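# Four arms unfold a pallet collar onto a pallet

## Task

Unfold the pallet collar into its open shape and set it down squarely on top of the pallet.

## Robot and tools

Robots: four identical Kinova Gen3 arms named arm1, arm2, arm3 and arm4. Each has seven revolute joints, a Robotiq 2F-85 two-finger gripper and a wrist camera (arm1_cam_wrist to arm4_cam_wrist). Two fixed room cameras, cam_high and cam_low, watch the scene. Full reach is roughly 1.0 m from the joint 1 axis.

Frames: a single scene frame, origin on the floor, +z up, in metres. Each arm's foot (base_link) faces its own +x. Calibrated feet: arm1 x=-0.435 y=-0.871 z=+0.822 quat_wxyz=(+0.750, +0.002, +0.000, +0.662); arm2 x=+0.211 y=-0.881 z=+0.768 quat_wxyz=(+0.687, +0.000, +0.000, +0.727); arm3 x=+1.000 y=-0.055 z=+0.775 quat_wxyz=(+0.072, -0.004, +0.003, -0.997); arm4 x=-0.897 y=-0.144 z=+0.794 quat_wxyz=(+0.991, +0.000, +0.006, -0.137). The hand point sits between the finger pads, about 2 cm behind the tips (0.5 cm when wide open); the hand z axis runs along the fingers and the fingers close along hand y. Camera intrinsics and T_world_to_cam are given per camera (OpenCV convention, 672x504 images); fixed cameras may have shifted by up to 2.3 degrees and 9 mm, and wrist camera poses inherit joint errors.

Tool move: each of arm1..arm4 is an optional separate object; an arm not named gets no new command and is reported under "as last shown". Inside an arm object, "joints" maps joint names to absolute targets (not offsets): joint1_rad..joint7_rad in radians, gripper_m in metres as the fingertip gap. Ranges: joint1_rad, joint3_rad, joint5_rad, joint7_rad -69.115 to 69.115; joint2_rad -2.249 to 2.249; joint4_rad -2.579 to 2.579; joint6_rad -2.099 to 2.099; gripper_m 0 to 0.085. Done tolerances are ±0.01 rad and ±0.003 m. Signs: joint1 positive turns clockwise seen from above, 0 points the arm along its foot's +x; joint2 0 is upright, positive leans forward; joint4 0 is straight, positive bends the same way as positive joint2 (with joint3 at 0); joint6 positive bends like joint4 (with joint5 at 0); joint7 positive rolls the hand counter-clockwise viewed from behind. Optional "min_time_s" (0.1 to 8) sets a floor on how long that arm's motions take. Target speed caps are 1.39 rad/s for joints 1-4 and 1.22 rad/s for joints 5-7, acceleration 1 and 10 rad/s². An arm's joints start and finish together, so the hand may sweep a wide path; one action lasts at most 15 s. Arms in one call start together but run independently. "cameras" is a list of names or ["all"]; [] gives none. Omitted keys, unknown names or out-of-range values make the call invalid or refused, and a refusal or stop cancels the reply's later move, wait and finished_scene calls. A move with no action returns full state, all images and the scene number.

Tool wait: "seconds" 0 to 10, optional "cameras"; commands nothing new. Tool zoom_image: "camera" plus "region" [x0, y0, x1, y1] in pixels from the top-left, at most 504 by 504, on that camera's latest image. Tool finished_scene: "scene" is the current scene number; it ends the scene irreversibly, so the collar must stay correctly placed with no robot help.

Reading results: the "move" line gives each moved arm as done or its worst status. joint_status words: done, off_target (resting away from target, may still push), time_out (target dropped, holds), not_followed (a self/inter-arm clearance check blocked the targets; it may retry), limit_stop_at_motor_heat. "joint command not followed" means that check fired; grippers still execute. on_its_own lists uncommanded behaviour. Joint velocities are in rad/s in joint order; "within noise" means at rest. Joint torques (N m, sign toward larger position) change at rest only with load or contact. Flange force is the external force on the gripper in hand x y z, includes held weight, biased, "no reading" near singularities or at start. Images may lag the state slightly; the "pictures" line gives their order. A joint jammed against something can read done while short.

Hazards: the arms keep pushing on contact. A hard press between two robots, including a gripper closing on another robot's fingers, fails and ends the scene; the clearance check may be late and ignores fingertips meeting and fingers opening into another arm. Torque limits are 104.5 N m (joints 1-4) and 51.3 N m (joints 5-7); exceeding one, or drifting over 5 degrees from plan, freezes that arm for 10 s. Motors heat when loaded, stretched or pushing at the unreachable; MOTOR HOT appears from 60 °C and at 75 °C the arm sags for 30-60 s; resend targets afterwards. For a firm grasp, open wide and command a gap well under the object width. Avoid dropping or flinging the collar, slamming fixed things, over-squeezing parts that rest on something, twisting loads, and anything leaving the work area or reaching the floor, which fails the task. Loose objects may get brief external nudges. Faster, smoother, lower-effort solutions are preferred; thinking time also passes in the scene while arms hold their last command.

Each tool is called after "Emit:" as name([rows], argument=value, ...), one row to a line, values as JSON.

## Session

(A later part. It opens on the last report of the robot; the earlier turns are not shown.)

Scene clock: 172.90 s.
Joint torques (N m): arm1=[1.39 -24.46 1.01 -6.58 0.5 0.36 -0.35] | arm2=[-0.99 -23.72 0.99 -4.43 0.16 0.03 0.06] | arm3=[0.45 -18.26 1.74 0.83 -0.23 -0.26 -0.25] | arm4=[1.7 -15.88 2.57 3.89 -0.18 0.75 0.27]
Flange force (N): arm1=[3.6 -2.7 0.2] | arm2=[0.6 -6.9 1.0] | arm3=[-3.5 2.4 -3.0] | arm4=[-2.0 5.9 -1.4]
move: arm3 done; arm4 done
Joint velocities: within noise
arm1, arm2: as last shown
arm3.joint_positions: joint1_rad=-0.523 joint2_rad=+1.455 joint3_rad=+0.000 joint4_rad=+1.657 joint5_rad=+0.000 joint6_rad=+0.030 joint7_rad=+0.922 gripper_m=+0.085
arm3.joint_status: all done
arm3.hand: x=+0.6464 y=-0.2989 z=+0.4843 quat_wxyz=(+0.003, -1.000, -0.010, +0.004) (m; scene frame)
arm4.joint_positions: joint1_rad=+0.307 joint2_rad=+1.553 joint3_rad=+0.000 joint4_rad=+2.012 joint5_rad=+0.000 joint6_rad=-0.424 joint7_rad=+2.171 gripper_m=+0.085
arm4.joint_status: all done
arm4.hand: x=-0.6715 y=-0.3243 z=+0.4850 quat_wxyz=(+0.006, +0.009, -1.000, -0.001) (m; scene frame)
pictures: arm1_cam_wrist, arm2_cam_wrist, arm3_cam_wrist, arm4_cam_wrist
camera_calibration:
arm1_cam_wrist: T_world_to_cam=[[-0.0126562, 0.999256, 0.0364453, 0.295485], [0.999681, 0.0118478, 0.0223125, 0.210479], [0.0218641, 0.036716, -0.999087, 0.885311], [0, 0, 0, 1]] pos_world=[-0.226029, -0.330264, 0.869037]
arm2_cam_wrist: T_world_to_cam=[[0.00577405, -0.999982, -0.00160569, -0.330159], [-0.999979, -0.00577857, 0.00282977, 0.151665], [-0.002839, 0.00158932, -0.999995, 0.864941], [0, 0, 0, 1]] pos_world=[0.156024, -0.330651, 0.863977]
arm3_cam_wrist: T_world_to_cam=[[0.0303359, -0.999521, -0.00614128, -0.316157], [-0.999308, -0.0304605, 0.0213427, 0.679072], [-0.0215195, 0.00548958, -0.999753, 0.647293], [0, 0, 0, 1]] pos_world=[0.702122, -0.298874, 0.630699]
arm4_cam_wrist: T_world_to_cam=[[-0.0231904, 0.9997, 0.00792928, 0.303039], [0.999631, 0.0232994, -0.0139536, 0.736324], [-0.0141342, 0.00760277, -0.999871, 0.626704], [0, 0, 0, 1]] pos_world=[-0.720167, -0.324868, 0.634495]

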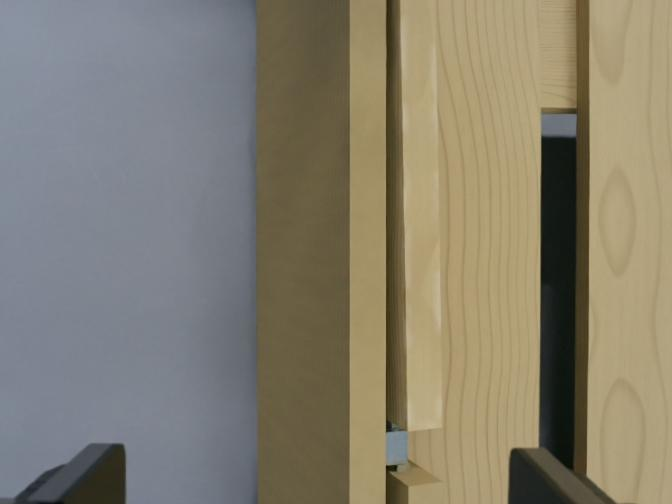

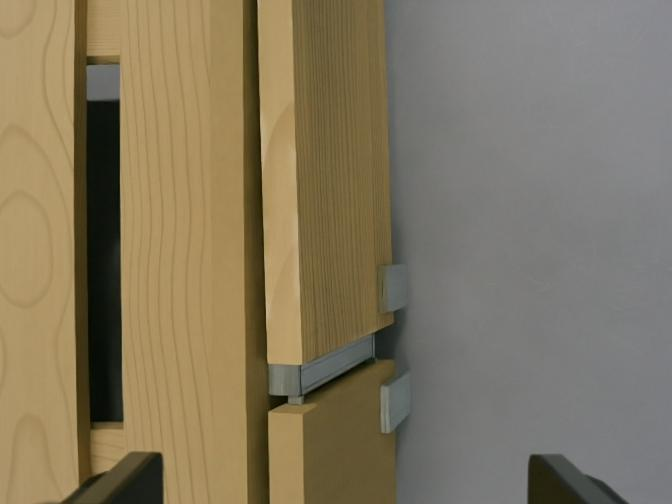

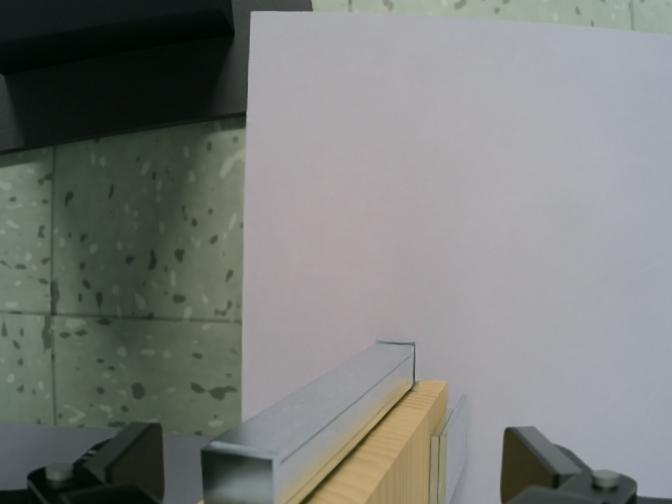

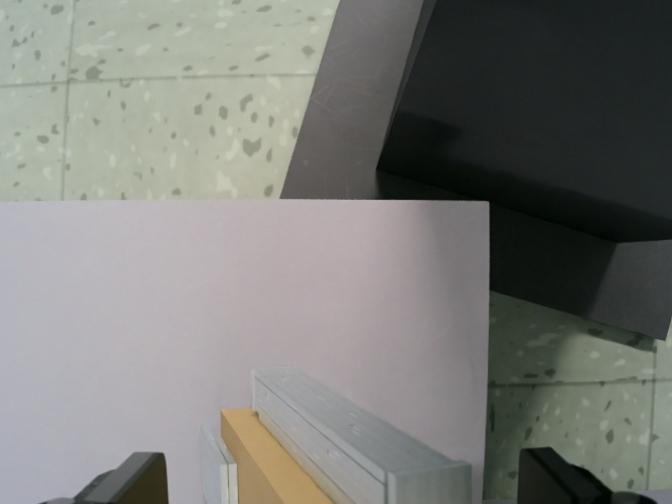

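Emit:
move(arm3={"joints": {"gripper_m": 0.035}, "min_time_s": 1.5}, arm4={"joints": {"gripper_m": 0.035}, "min_time_s": 1.5}, cameras=["arm3_cam_wrist", "arm4_cam_wrist"])

Emit:
move(arm3={"joints": {"gripper_m": 0.01}, "min_time_s": 1.5}, arm4={"joints": {"gripper_m": 0.01}, "min_time_s": 1.5}, cameras=["all"])

Scene clock: 175.33 s.
Joint torques (N m): arm1=[1.37 -24.45 0.99 -6.55 0.51 0.37 -0.37] | arm2=[-0.86 -23.72 1.08 -4.29 0.13 0.02 0.07] | arm3=[0.24 -18.88 1.49 -0.17 -0.24 -0.75 -0.21] | arm4=[-0.26 -20.85 -1.41 -3.65 0.18 -2.77 -0.09]
Flange force (N): arm1=[3.5 -2.6 0.2] | arm2=[0.2 -7.5 1.0] | arm3=[-2.4 1.1 -3.7] | arm4=[11.5 6.4 -7.3]
move: arm3 done; arm4 done
Joint velocities: within noise
arm1, arm2: as last shown
arm3.joint_positions: joint1_rad=-0.523 joint2_rad=+1.455 joint3_rad=+0.000 joint4_rad=+1.657 joint5_rad=+0.000 joint6_rad=+0.030 joint7_rad=+0.922 gripper_m=+0.035
arm3.joint_status: all done
arm3.hand: x=+0.6464 y=-0.2989 z=+0.4843 quat_wxyz=(+0.003, -1.000, -0.010, +0.004) (m; scene frame)
arm4.joint_positions: joint1_rad=+0.307 joint2_rad=+1.554 joint3_rad=+0.000 joint4_rad=+2.012 joint5_rad=+0.000 joint6_rad=-0.424 joint7_rad=+2.171 gripper_m=+0.035
arm4.joint_status: all done
arm4.hand: x=-0.6716 y=-0.3243 z=+0.4850 quat_wxyz=(+0.006, +0.009, -1.000, -0.001) (m; scene frame)
pictures: arm3_cam_wrist, arm4_cam_wrist
camera_calibration:
arm3_cam_wrist: T_world_to_cam=[[0.0303361, -0.999521, -0.00613825, -0.31616], [-0.99931, -0.0304601, 0.0212428, 0.679139], [-0.0214196, 0.00548959, -0.999756, 0.647124], [0, 0, 0, 1]] pos_world=[0.702122, -0.298874, 0.630599]
arm4_cam_wrist: T_world_to_cam=[[-0.0230925, 0.999703, 0.00782772, 0.303175], [0.999633, 0.0232001, -0.0139555, 0.736294], [-0.014133, 0.00750258, -0.999872, 0.626673], [0, 0, 0, 1]] pos_world=[-0.720166, -0.324869, 0.634495]

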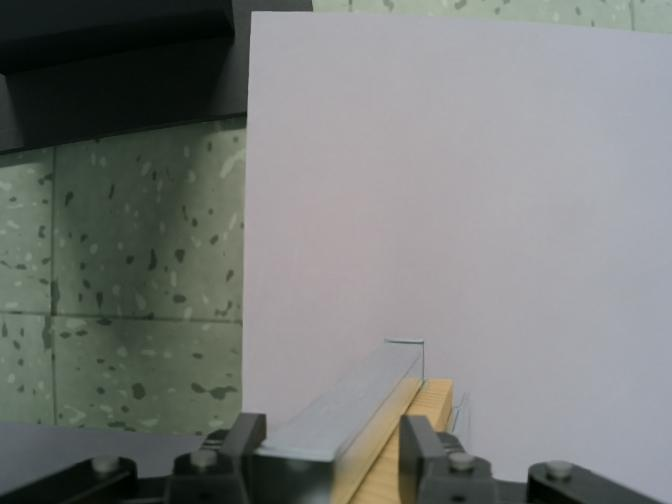

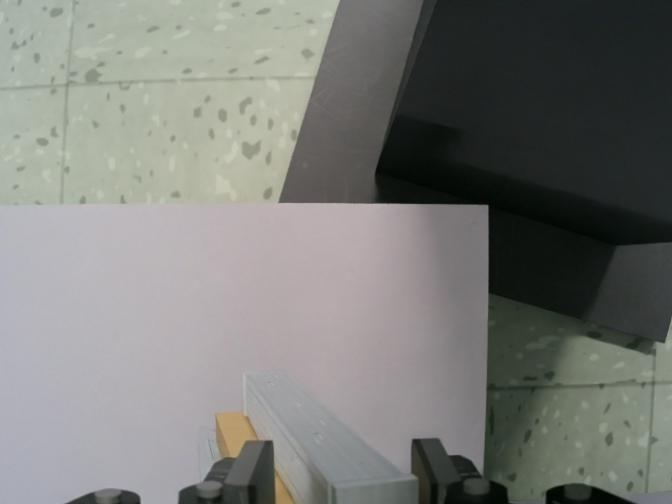

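Scene clock: 176.03 s.
Joint torques (N m): arm1=[1.39 -24.44 0.99 -6.55 0.48 0.38 -0.39] | arm2=[-0.96 -23.71 1.02 -4.46 0.13 0.01 0.08] | arm3=[8.43 -10.14 14.7 0.64 0.16 0.33 -0.06] | arm4=[-3.45 -10.98 -11.48 -1.49 2.48 0.35 -0.26]
Flange force (N): arm1=[3.5 -2.7 0.2] | arm2=[0.5 -6.8 0.9] | arm3=[10.5 15.9 -22.5] | arm4=[14.3 -6.6 -25.8]
move: arm3 off_target; arm4 off_target
Joint velocities: within noise
arm1, arm2: as last shown
arm3.joint_positions: joint1_rad=-0.523 joint2_rad=+1.455 joint3_rad=+0.000 joint4_rad=+1.657 joint5_rad=+0.000 joint6_rad=+0.030 joint7_rad=+0.922 gripper_m=+0.020
arm3.joint_status: gripper_m off_target (ended at +0.020, target +0.010)
arm3.hand: x=+0.6464 y=-0.2989 z=+0.4843 quat_wxyz=(+0.003, -1.000, -0.010, +0.004) (m; scene frame)
arm4.joint_positions: joint1_rad=+0.307 joint2_rad=+1.553 joint3_rad=+0.000 joint4_rad=+2.012 joint5_rad=+0.000 joint6_rad=-0.424 joint7_rad=+2.171 gripper_m=+0.021
arm4.joint_status: gripper_m off_target (ended at +0.021, target +0.010)
arm4.hand: x=-0.6715 y=-0.3244 z=+0.4850 quat_wxyz=(+0.006, +0.009, -1.000, -0.001) (m; scene frame)
pictures: arm1_cam_wrist, arm2_cam_wrist, arm3_cam_wrist, arm4_cam_wrist, cam_high, cam_low
camera_calibration:
arm1_cam_wrist: T_world_to_cam=[[-0.0126562, 0.999256, 0.0364453, 0.295485], [0.999681, 0.0118478, 0.0223125, 0.210479], [0.0218641, 0.036716, -0.999087, 0.885311], [0, 0, 0, 1]] pos_world=[-0.226029, -0.330264, 0.869037]
arm2_cam_wrist: T_world_to_cam=[[0.00577405, -0.999982, -0.00160569, -0.330159], [-0.999979, -0.00577857, 0.00282977, 0.151665], [-0.002839, 0.00158932, -0.999995, 0.864941], [0, 0, 0, 1]] pos_world=[0.156024, -0.330651, 0.863977]
arm3_cam_wrist: T_world_to_cam=[[0.0304382, -0.999518, -0.00604386, -0.31629], [-0.999305, -0.0305608, 0.0213453, 0.679038], [-0.0215197, 0.00538994, -0.999754, 0.647264], [0, 0, 0, 1]] pos_world=[0.702122, -0.298874, 0.630699]
arm4_cam_wrist: T_world_to_cam=[[-0.023092, 0.999703, 0.00782771, 0.303275], [0.999633, 0.0231997, -0.0139555, 0.736296], [-0.0141329, 0.00750258, -0.999872, 0.626674], [0, 0, 0, 1]] pos_world=[-0.720166, -0.324969, 0.634495]

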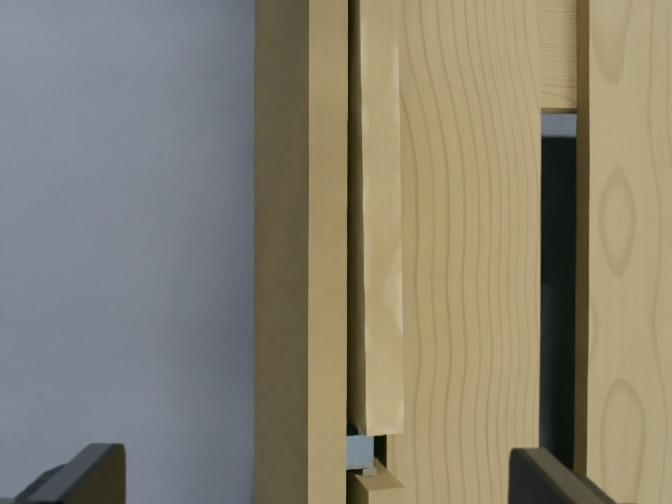

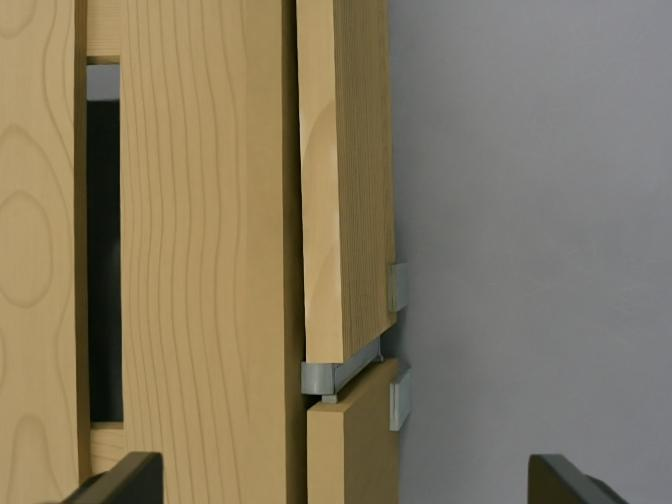

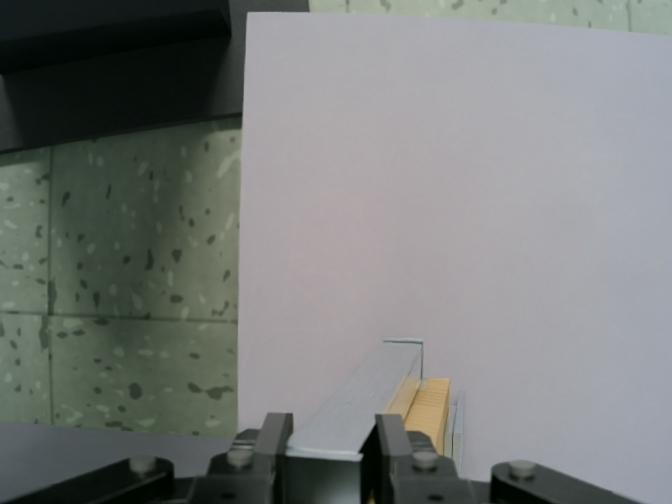

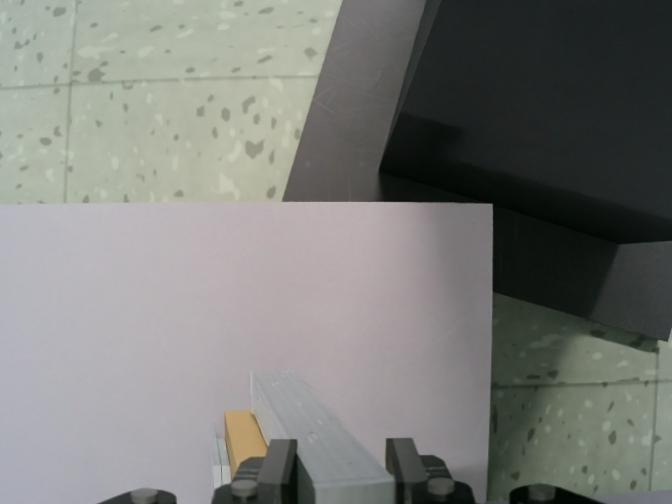

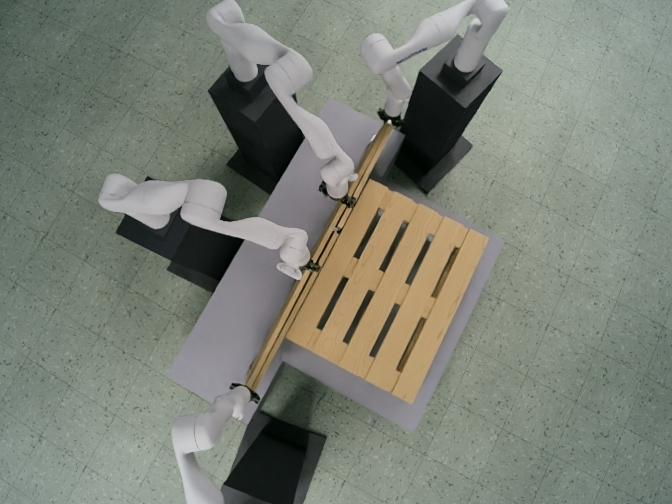

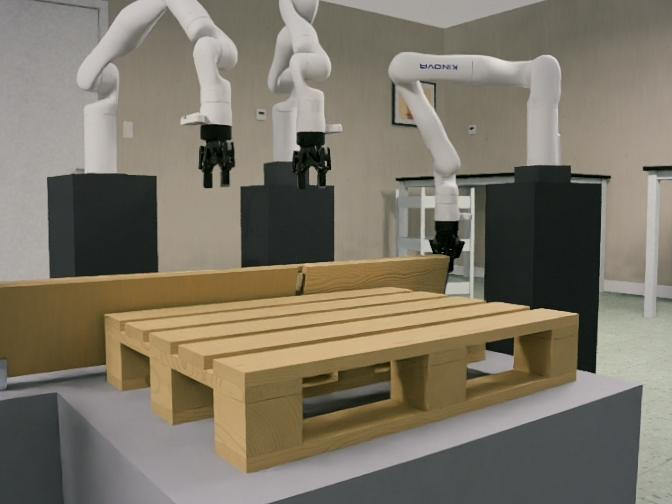

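Emit:
move(arm3={"joints": {"joint1_rad": -0.559, "joint2_rad": 1.3855, "joint4_rad": 1.6748, "joint6_rad": 0.0813, "joint7_rad": 0.8866}, "min_time_s": 2}, arm4={"joints": {"joint1_rad": 0.3621, "joint2_rad": 1.4668, "joint4_rad": 2.0457, "joint6_rad": -0.3709, "joint7_rad": 2.2266}, "min_time_s": 2}, cameras=["arm1_cam_wrist", "arm2_cam_wrist", "cam_low"])

Scene clock: 181.63 s.
Joint torques (N m): arm1=[1.34 -24.45 1 -6.57 0.48 0.35 -0.35] | arm2=[-0.9 -23.64 0.96 -4.42 0.15 0.04 0.06] | arm3=[0.55 -28.3 1.03 1.91 -1.04 0.83 -0.94] | arm4=[2.89 -23.51 4.9 8.08 -0.6 1.23 0.24]
Flange force (N): arm1=[3.5 -2.7 0.2] | arm2=[0.4 -6.8 0.8] | arm3=[-7.2 3.4 23.5] | arm4=[-6.8 6.4 26.8]
move: arm3 done; arm4 done
Joint velocities: within noise
arm1, arm2: as last shown
arm3.joint_positions: joint1_rad=-0.559 joint2_rad=+1.385 joint3_rad=+0.000 joint4_rad=+1.675 joint5_rad=+0.000 joint6_rad=+0.081 joint7_rad=+0.887 gripper_m=+0.017
arm3.joint_status: all done
arm3.on_its_own: gripper_m moved -0.004 toward your old target +0.010
arm3.hand: x=+0.6466 y=-0.3191 z=+0.5142 quat_wxyz=(+0.003, -1.000, -0.010, +0.004) (m; scene frame)
arm4.joint_positions: joint1_rad=+0.362 joint2_rad=+1.467 joint3_rad=+0.000 joint4_rad=+2.046 joint5_rad=+0.000 joint6_rad=-0.371 joint7_rad=+2.227 gripper_m=+0.016
arm4.joint_status: all done
arm4.on_its_own: gripper_m moved -0.005 toward your old target +0.010
arm4.hand: x=-0.6710 y=-0.3445 z=+0.5150 quat_wxyz=(+0.006, +0.009, -1.000, -0.001) (m; scene frame)
pictures: arm1_cam_wrist, arm2_cam_wrist, cam_low
camera_calibration:
arm1_cam_wrist: T_world_to_cam=[[-0.0126562, 0.999256, 0.0364453, 0.295485], [0.999681, 0.0118478, 0.0223125, 0.210479], [0.0218641, 0.036716, -0.999087, 0.885311], [0, 0, 0, 1]] pos_world=[-0.226029, -0.330264, 0.869037]
arm2_cam_wrist: T_world_to_cam=[[0.00577405, -0.999982, -0.00160569, -0.330159], [-0.999979, -0.00577857, 0.00282977, 0.151665], [-0.002839, 0.00158932, -0.999995, 0.864941], [0, 0, 0, 1]] pos_world=[0.156024, -0.330651, 0.863977]

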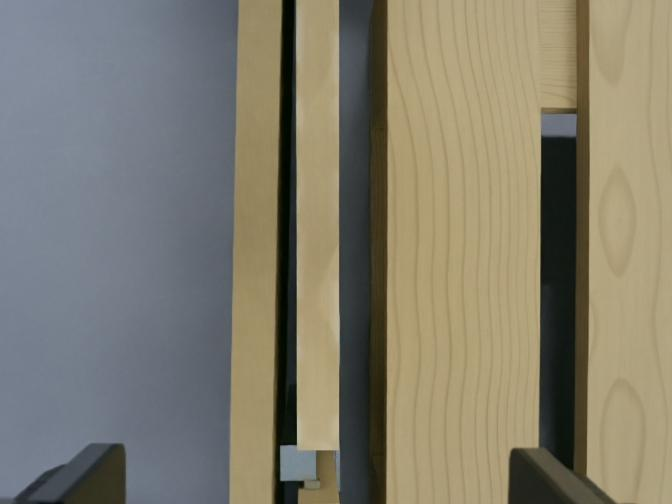

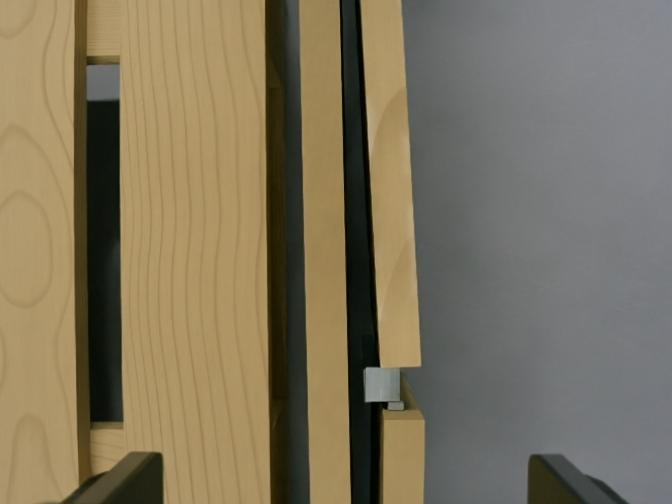

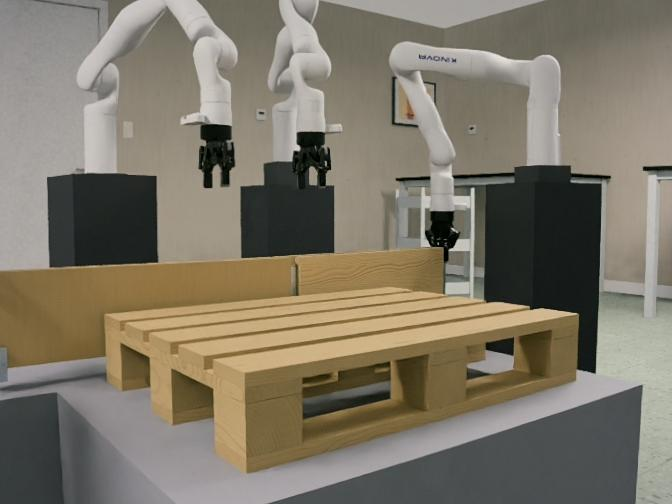

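Emit:
zoom_image(camera="arm1_cam_wrist", region=[220, 344, 380, 504])

Emit:
zoom_image(camera="arm2_cam_wrist", region=[290, 320, 450, 480])

Emit:
zoom_image(camera="arm2_cam_wrist", region=[270, 0, 450, 180])

Emit:
zoom_image(camera="arm1_cam_wrist", region=[200, 0, 380, 180])

Scaled by 3.150.

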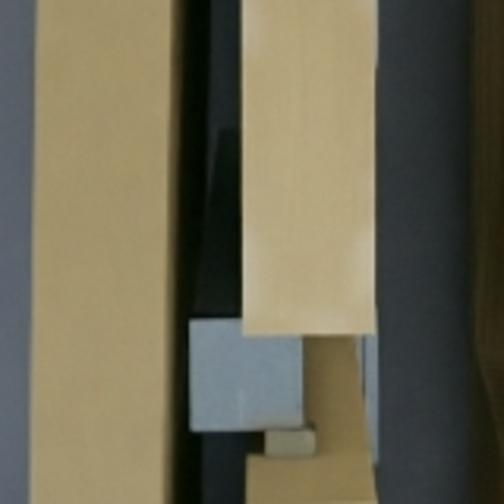

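Scaled by 3.150.

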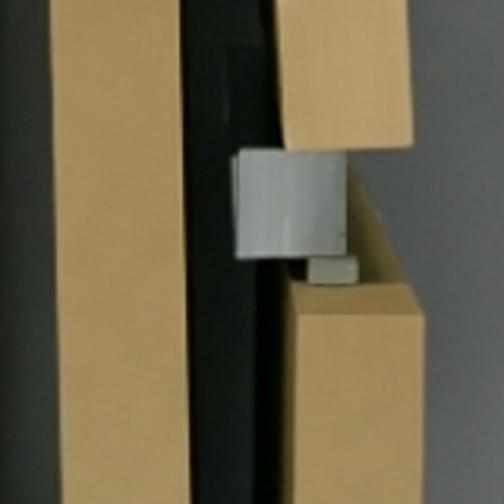

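Scaled by 2.800.

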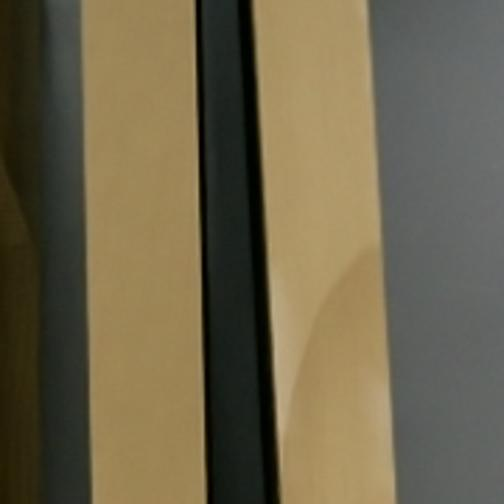

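Scaled by 2.800.

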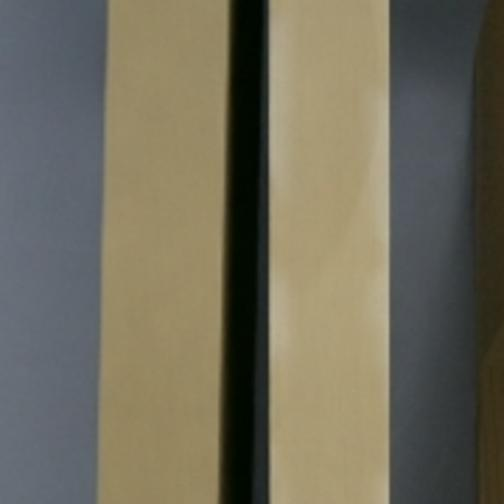

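Emit:
move(arm2={"joints": {"joint1_rad": -0.2928, "joint2_rad": 1.1017, "joint4_rad": 1.5155, "joint6_rad": 0.5244, "joint7_rad": 2.7922, "gripper_m": 0.045}}, cameras=["arm2_cam_wrist", "cam_low"])

Scene clock: 232.87 s.
Joint torques (N m): arm1=[1.38 -24.45 1.02 -6.56 0.49 0.38 -0.38] | arm2=[-0.94 -23.2 1.01 -3.09 0.11 0.03 0.04] | arm3=[0.39 -28.32 0.92 1.88 -0.99 0.84 -0.9] | arm4=[3 -23.54 5.02 8.12 -0.6 1.27 0.21]
Flange force (N): arm1=[3.5 -2.7 0.2] | arm2=[0.0 -6.7 1.7] | arm3=[-7.3 3.1 23.5] | arm4=[-6.9 6.7 27.0]
move: arm2 done
Joint velocities: within noise
arm1: as last shown
arm2.joint_positions: joint1_rad=-0.293 joint2_rad=+1.102 joint3_rad=+0.000 joint4_rad=+1.515 joint5_rad=+0.000 joint6_rad=+0.524 joint7_rad=+2.792 gripper_m=+0.045
arm2.joint_status: all done
arm2.hand: x=+0.0527 y=-0.3715 z=+0.6598 quat_wxyz=(+0.000, +1.000, +0.000, +0.000) (m; scene frame)
arm3.joint_positions: joint1_rad=-0.559 joint2_rad=+1.385 joint3_rad=+0.000 joint4_rad=+1.675 joint5_rad=+0.000 joint6_rad=+0.081 joint7_rad=+0.887 gripper_m=+0.017
arm3.joint_status: not commanded
arm3.hand: x=+0.6466 y=-0.3191 z=+0.5142 quat_wxyz=(+0.003, -1.000, -0.010, +0.004) (m; scene frame)
arm4.joint_positions: joint1_rad=+0.362 joint2_rad=+1.467 joint3_rad=+0.000 joint4_rad=+2.046 joint5_rad=+0.000 joint6_rad=-0.371 joint7_rad=+2.227 gripper_m=+0.016
arm4.joint_status: not commanded
arm4.hand: x=-0.6710 y=-0.3445 z=+0.5150 quat_wxyz=(+0.006, +0.009, -1.000, -0.001) (m; scene frame)
pictures: arm2_cam_wrist, cam_low
camera_calibration:
arm2_cam_wrist: T_world_to_cam=[[0.00577546, -0.999982, -0.00160626, -0.371977], [-0.999979, -0.00578015, 0.00292975, 0.103512], [-0.00293898, 0.00158931, -0.999994, 0.804683], [0, 0, 0, 1]] pos_world=[0.108023, -0.372651, 0.803777]

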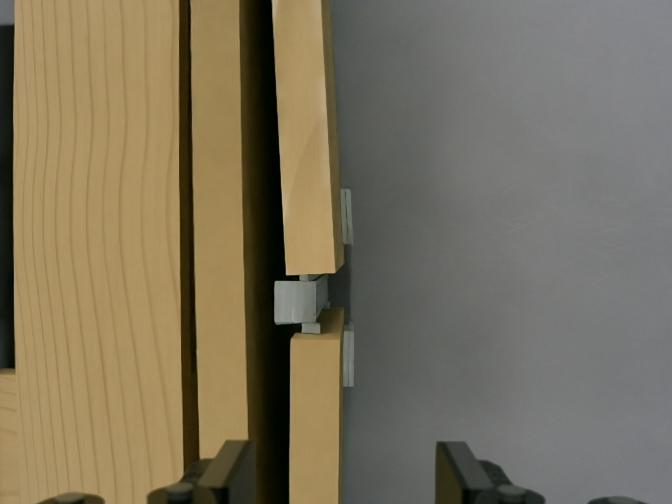

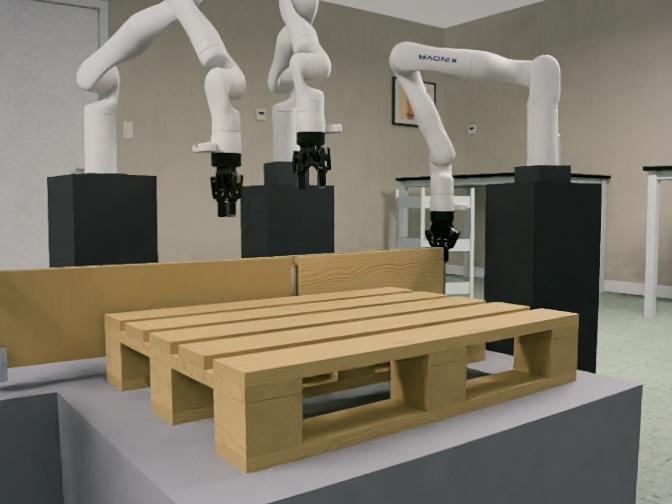

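Emit:
zoom_image(camera="arm2_cam_wrist", region=[140, 300, 344, 504])

Emit:
zoom_image(camera="cam_low", region=[180, 130, 280, 230])

Scaled by 2.471.

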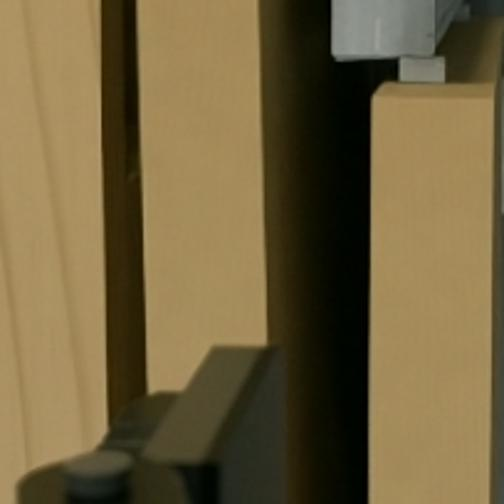

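Scaled by 5.040 from the camera's 672x504 image, which has a finer 960x720 frame.

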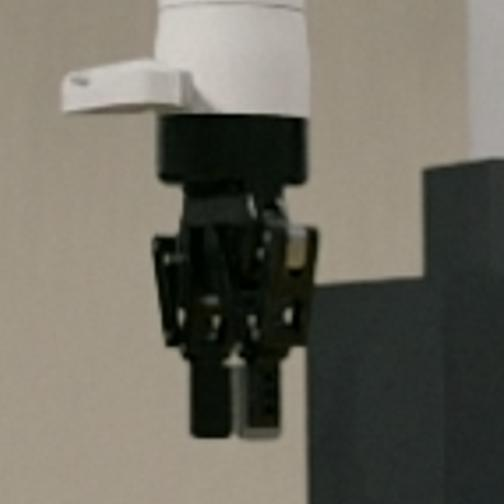

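Emit:
move(arm2={"joints": {"joint1_rad": -0.2912, "joint2_rad": 1.3506, "joint4_rad": 1.3843, "joint6_rad": 0.4067, "joint7_rad": 2.7938}, "min_time_s": 2}, cameras=["arm2_cam_wrist", "arm1_cam_wrist", "cam_low"])

Scene clock: 244.30 s.
Joint torques (N m): arm1=[1.38 -24.44 0.98 -6.58 0.49 0.41 -0.36] | arm2=[-0.93 -23.89 1.08 -2.17 0.1 0.01 0.11] | arm3=[0.4 -28.29 0.93 1.87 -0.99 0.85 -0.91] | arm4=[2.99 -23.54 5.01 8.1 -0.62 1.22 0.21]
Flange force (N): arm1=[3.7 -2.9 0.2] | arm2=[-0.1 -6.5 2.8] | arm3=[-7.2 3.1 23.4] | arm4=[-7.0 6.6 26.9]
move: arm2 done
Joint velocities: within noise
arm1, arm3, arm4: as last shown
arm2.joint_positions: joint1_rad=-0.291 joint2_rad=+1.351 joint3_rad=+0.000 joint4_rad=+1.384 joint5_rad=+0.000 joint6_rad=+0.407 joint7_rad=+2.794 gripper_m=+0.045
arm2.joint_status: all done
arm2.hand: x=+0.0528 y=-0.3690 z=+0.5449 quat_wxyz=(+0.000, +1.000, +0.000, +0.000) (m; scene frame)
pictures: arm1_cam_wrist, arm2_cam_wrist, cam_low
camera_calibration:
arm1_cam_wrist: T_world_to_cam=[[-0.0126562, 0.999256, 0.0364453, 0.295485], [0.999681, 0.0118478, 0.0223125, 0.210479], [0.0218641, 0.036716, -0.999087, 0.885311], [0, 0, 0, 1]] pos_world=[-0.226029, -0.330264, 0.869037]
arm2_cam_wrist: T_world_to_cam=[[0.00577405, -0.999982, -0.00160569, -0.369662], [-0.999979, -0.00577857, 0.00282977, 0.103933], [-0.002839, 0.00158932, -0.999995, 0.689769], [0, 0, 0, 1]] pos_world=[0.108024, -0.370151, 0.688877]

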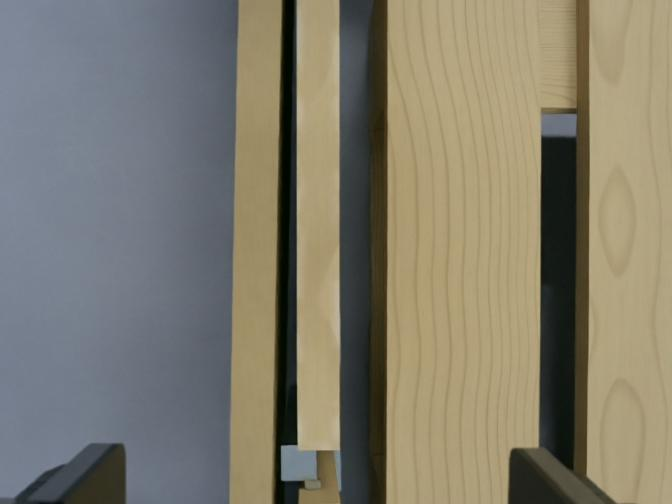

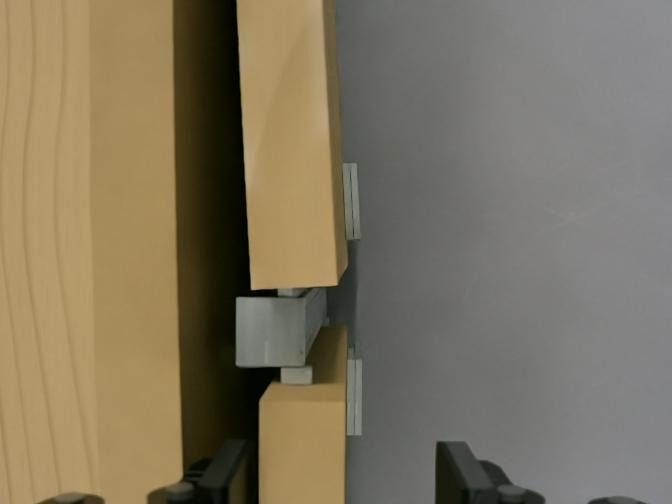

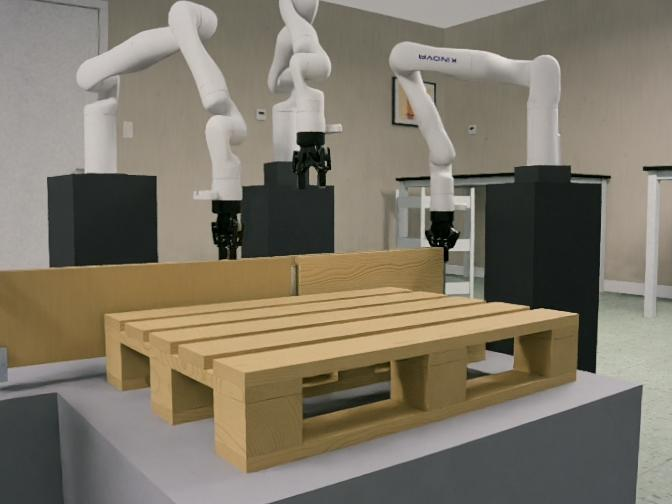

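Emit:
move(arm2={"joints": {"joint1_rad": -0.2859, "joint2_rad": 1.3589, "joint4_rad": 1.35, "joint6_rad": 0.4327, "joint7_rad": 2.7991, "gripper_m": 0.085}, "min_time_s": 1.5}, cameras=["arm2_cam_wrist", "arm1_cam_wrist"])

Scene clock: 248.80 s.
Joint torques (N m): arm1=[1.36 -24.38 1.01 -6.53 0.5 0.4 -0.35] | arm2=[0.73 -25.51 2.97 -4.55 0.42 -1.16 0.02] | arm3=[-1.36 -29.06 -0.55 1.21 -0.44 0.68 -0.3] | arm4=[4.12 -23.42 6.52 8.54 -1.1 1.5 -0.11]
Flange force (N): arm1=[3.5 -2.7 0.2] | arm2=[-1.7 -1.9 1.8] | arm3=[-7.6 0.2 23.9] | arm4=[-8.9 8.7 27.7]
move: arm2 done
Joint velocities: within noise
arm1.joint_positions: joint1_rad=+0.290 joint2_rad=+1.189 joint3_rad=+0.000 joint4_rad=+1.215 joint5_rad=+0.000 joint6_rad=+0.738 joint7_rad=+0.414 gripper_m=+0.085
arm1.joint_status: not commanded
arm1.hand: x=-0.1699 y=-0.3295 z=+0.7209 quat_wxyz=(+0.001, +0.000, -1.000, -0.002) (m; scene frame)
arm2.joint_positions: joint1_rad=-0.286 joint2_rad=+1.359 joint3_rad=+0.000 joint4_rad=+1.350 joint5_rad=+0.000 joint6_rad=+0.433 joint7_rad=+2.799 gripper_m=+0.085
arm2.joint_status: all done
arm2.hand: x=+0.0528 y=-0.3604 z=+0.5448 quat_wxyz=(+0.000, +1.000, +0.000, +0.000) (m; scene frame)
arm3.joint_positions: joint1_rad=-0.559 joint2_rad=+1.386 joint3_rad=+0.000 joint4_rad=+1.675 joint5_rad=+0.000 joint6_rad=+0.081 joint7_rad=+0.887 gripper_m=+0.017
arm3.joint_status: not commanded
arm3.hand: x=+0.6466 y=-0.3191 z=+0.5141 quat_wxyz=(+0.003, -1.000, -0.010, +0.004) (m; scene frame)
arm4: as last shown
pictures: arm1_cam_wrist, arm2_cam_wrist
camera_calibration:
arm1_cam_wrist: T_world_to_cam=[[-0.0126562, 0.999256, 0.0364453, 0.295485], [0.999681, 0.0118478, 0.0223125, 0.210479], [0.0218641, 0.036716, -0.999087, 0.885311], [0, 0, 0, 1]] pos_world=[-0.226029, -0.330264, 0.869037]
arm2_cam_wrist: T_world_to_cam=[[0.00577405, -0.999982, -0.00160569, -0.361162], [-0.999979, -0.00577857, 0.00282977, 0.103982], [-0.002839, 0.00158932, -0.999995, 0.689655], [0, 0, 0, 1]] pos_world=[0.108024, -0.361651, 0.688777]

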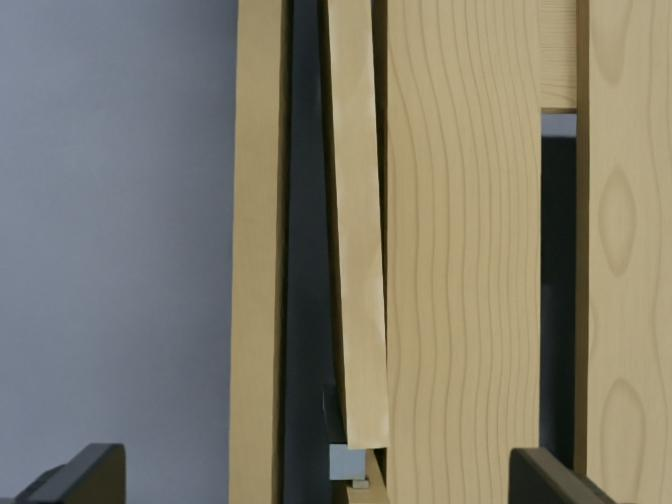

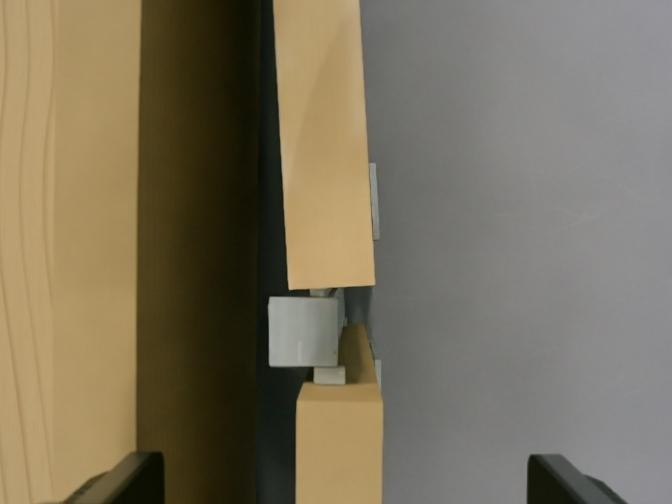

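Emit:
move(arm2={"joints": {"gripper_m": 0.05}})

Emit:
move(arm2={"joints": {"joint1_rad": -0.2934, "joint2_rad": 0.95, "joint4_rad": 1.3437, "joint6_rad": 0.8479, "joint7_rad": 2.7916}}, arm3={"joints": {"joint1_rad": -0.5761, "joint2_rad": 1.3037, "joint4_rad": 1.7125, "joint6_rad": 0.1254, "joint7_rad": 0.8695}, "min_time_s": 1.8}, arm4={"joints": {"joint1_rad": 0.3879, "joint2_rad": 1.3716, "joint4_rad": 2.0983, "joint6_rad": -0.3283, "joint7_rad": 2.2524}, "min_time_s": 1.8}, cameras=["arm1_cam_wrist", "arm2_cam_wrist", "cam_low"])

Scene clock: 264.87 s.
Joint torques (N m): arm1=[1.37 -24.42 1.01 -6.52 0.52 0.38 -0.37] | arm2=[-3 -1.96 -2.15 3.78 -0.51 1.11 0.11] | arm3=[-0.46 -35.25 0.15 3.79 -1.08 2 -0.92] | arm4=[3.25 -27.74 5.58 10.77 -0.76 1.71 0.1]
Flange force (N): arm1=[3.5 -2.6 0.2] | arm2=[3.5 -7.7 -36.1] | arm3=[-11.9 4.0 44.1] | arm4=[-8.1 6.3 43.2]
move: arm2 done
Joint velocities: within noise
arm1, arm3, arm4: as last shown
arm2.joint_positions: joint1_rad=-0.286 joint2_rad=+1.359 joint3_rad=+0.000 joint4_rad=+1.350 joint5_rad=+0.000 joint6_rad=+0.433 joint7_rad=+2.799 gripper_m=+0.050
arm2.joint_status: all done
arm2.hand: x=+0.0528 y=-0.3604 z=+0.5448 quat_wxyz=(+0.000, +1.000, +0.000, +0.000) (m; scene frame)
arm3.hand: x=+0.6467 y=-0.3190 z=+0.5141 quat_wxyz=(+0.003, -1.000, -0.010, +0.004) (m; scene frame)
arm4.hand: x=-0.6710 y=-0.3445 z=+0.5149 quat_wxyz=(+0.006, +0.009, -1.000, -0.001) (m; scene frame)
pictures: none

Scene clock: 266.97 s.
Joint torques (N m): arm1=[1.39 -24.46 0.97 -6.59 0.49 0.38 -0.35] | arm2=[-0.92 -23.73 0.86 -5.42 0.14 -0.01 0.09] | arm3=[1 -29.91 2.21 -0.37 -0.77 0.1 -0.75] | arm4=[2.57 -24.73 4.1 6.25 -0.62 0.8 0.04]
Flange force (N): arm1=[3.7 -2.8 0.2] | arm2=[-0.5 -7.0 0.0] | arm3=[-4.1 3.0 23.3] | arm4=[-4.1 6.4 26.7]
move: arm2 done; arm3 done; arm4 done
Joint velocities: within noise
arm1: as last shown
arm2.joint_positions: joint1_rad=-0.293 joint2_rad=+0.950 joint3_rad=+0.000 joint4_rad=+1.344 joint5_rad=+0.000 joint6_rad=+0.848 joint7_rad=+2.792 gripper_m=+0.050
arm2.joint_status: all done
arm2.hand: x=+0.0369 y=-0.3291 z=+0.7785 quat_wxyz=(+0.000, +1.000, +0.000, +0.000) (m; scene frame)
arm3.joint_positions: joint1_rad=-0.576 joint2_rad=+1.304 joint3_rad=+0.000 joint4_rad=+1.713 joint5_rad=+0.000 joint6_rad=+0.125 joint7_rad=+0.869 gripper_m=+0.017
arm3.joint_status: all done
arm3.hand: x=+0.6469 y=-0.3292 z=+0.5490 quat_wxyz=(+0.003, -1.000, -0.010, +0.004) (m; scene frame)
arm4.joint_positions: joint1_rad=+0.388 joint2_rad=+1.372 joint3_rad=+0.000 joint4_rad=+2.098 joint5_rad=+0.000 joint6_rad=-0.328 joint7_rad=+2.252 gripper_m=+0.016
arm4.joint_status: all done
arm4.hand: x=-0.6707 y=-0.3545 z=+0.5500 quat_wxyz=(+0.006, +0.009, -1.000, -0.001) (m; scene frame)
pictures: arm1_cam_wrist, arm2_cam_wrist, cam_low
camera_calibration:
arm1_cam_wrist: T_world_to_cam=[[-0.0126562, 0.999256, 0.0364453, 0.295485], [0.999681, 0.0118478, 0.0223125, 0.210479], [0.0218641, 0.036716, -0.999087, 0.885311], [0, 0, 0, 1]] pos_world=[-0.226029, -0.330264, 0.869037]
arm2_cam_wrist: T_world_to_cam=[[0.00577405, -0.999982, -0.00160569, -0.329296], [-0.999979, -0.00577857, 0.00282977, 0.0877029], [-0.002839, 0.00158932, -0.999995, 0.923259], [0, 0, 0, 1]] pos_world=[0.0922236, -0.330251, 0.922477]

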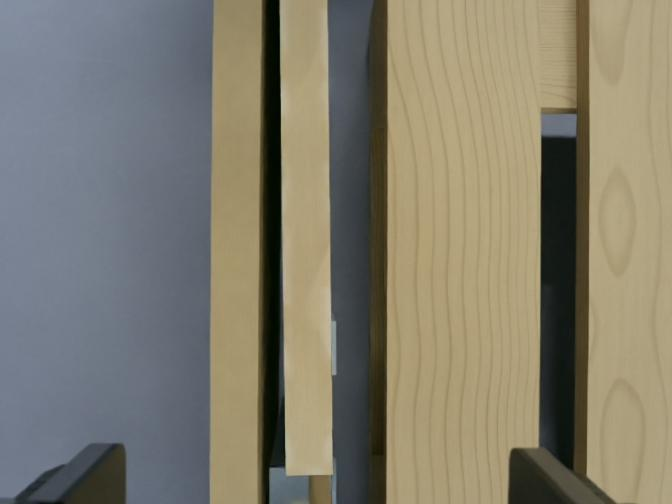

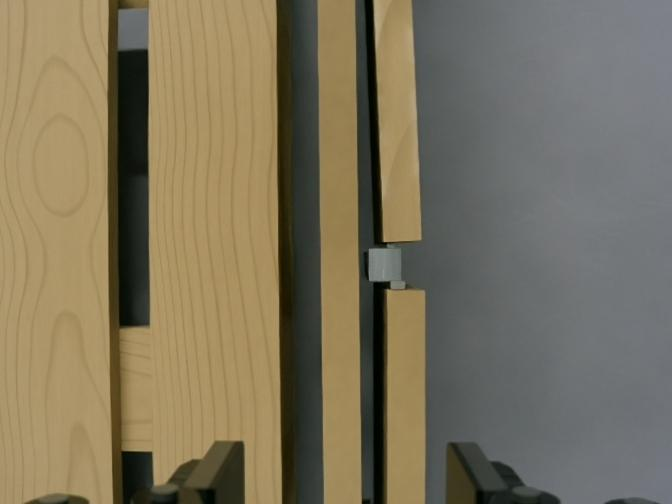

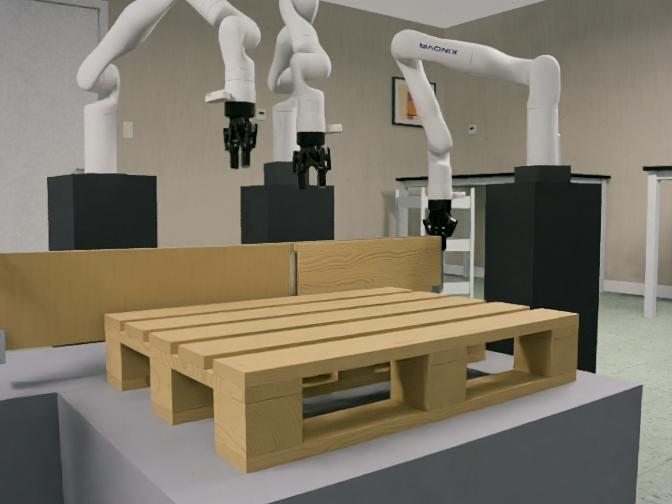

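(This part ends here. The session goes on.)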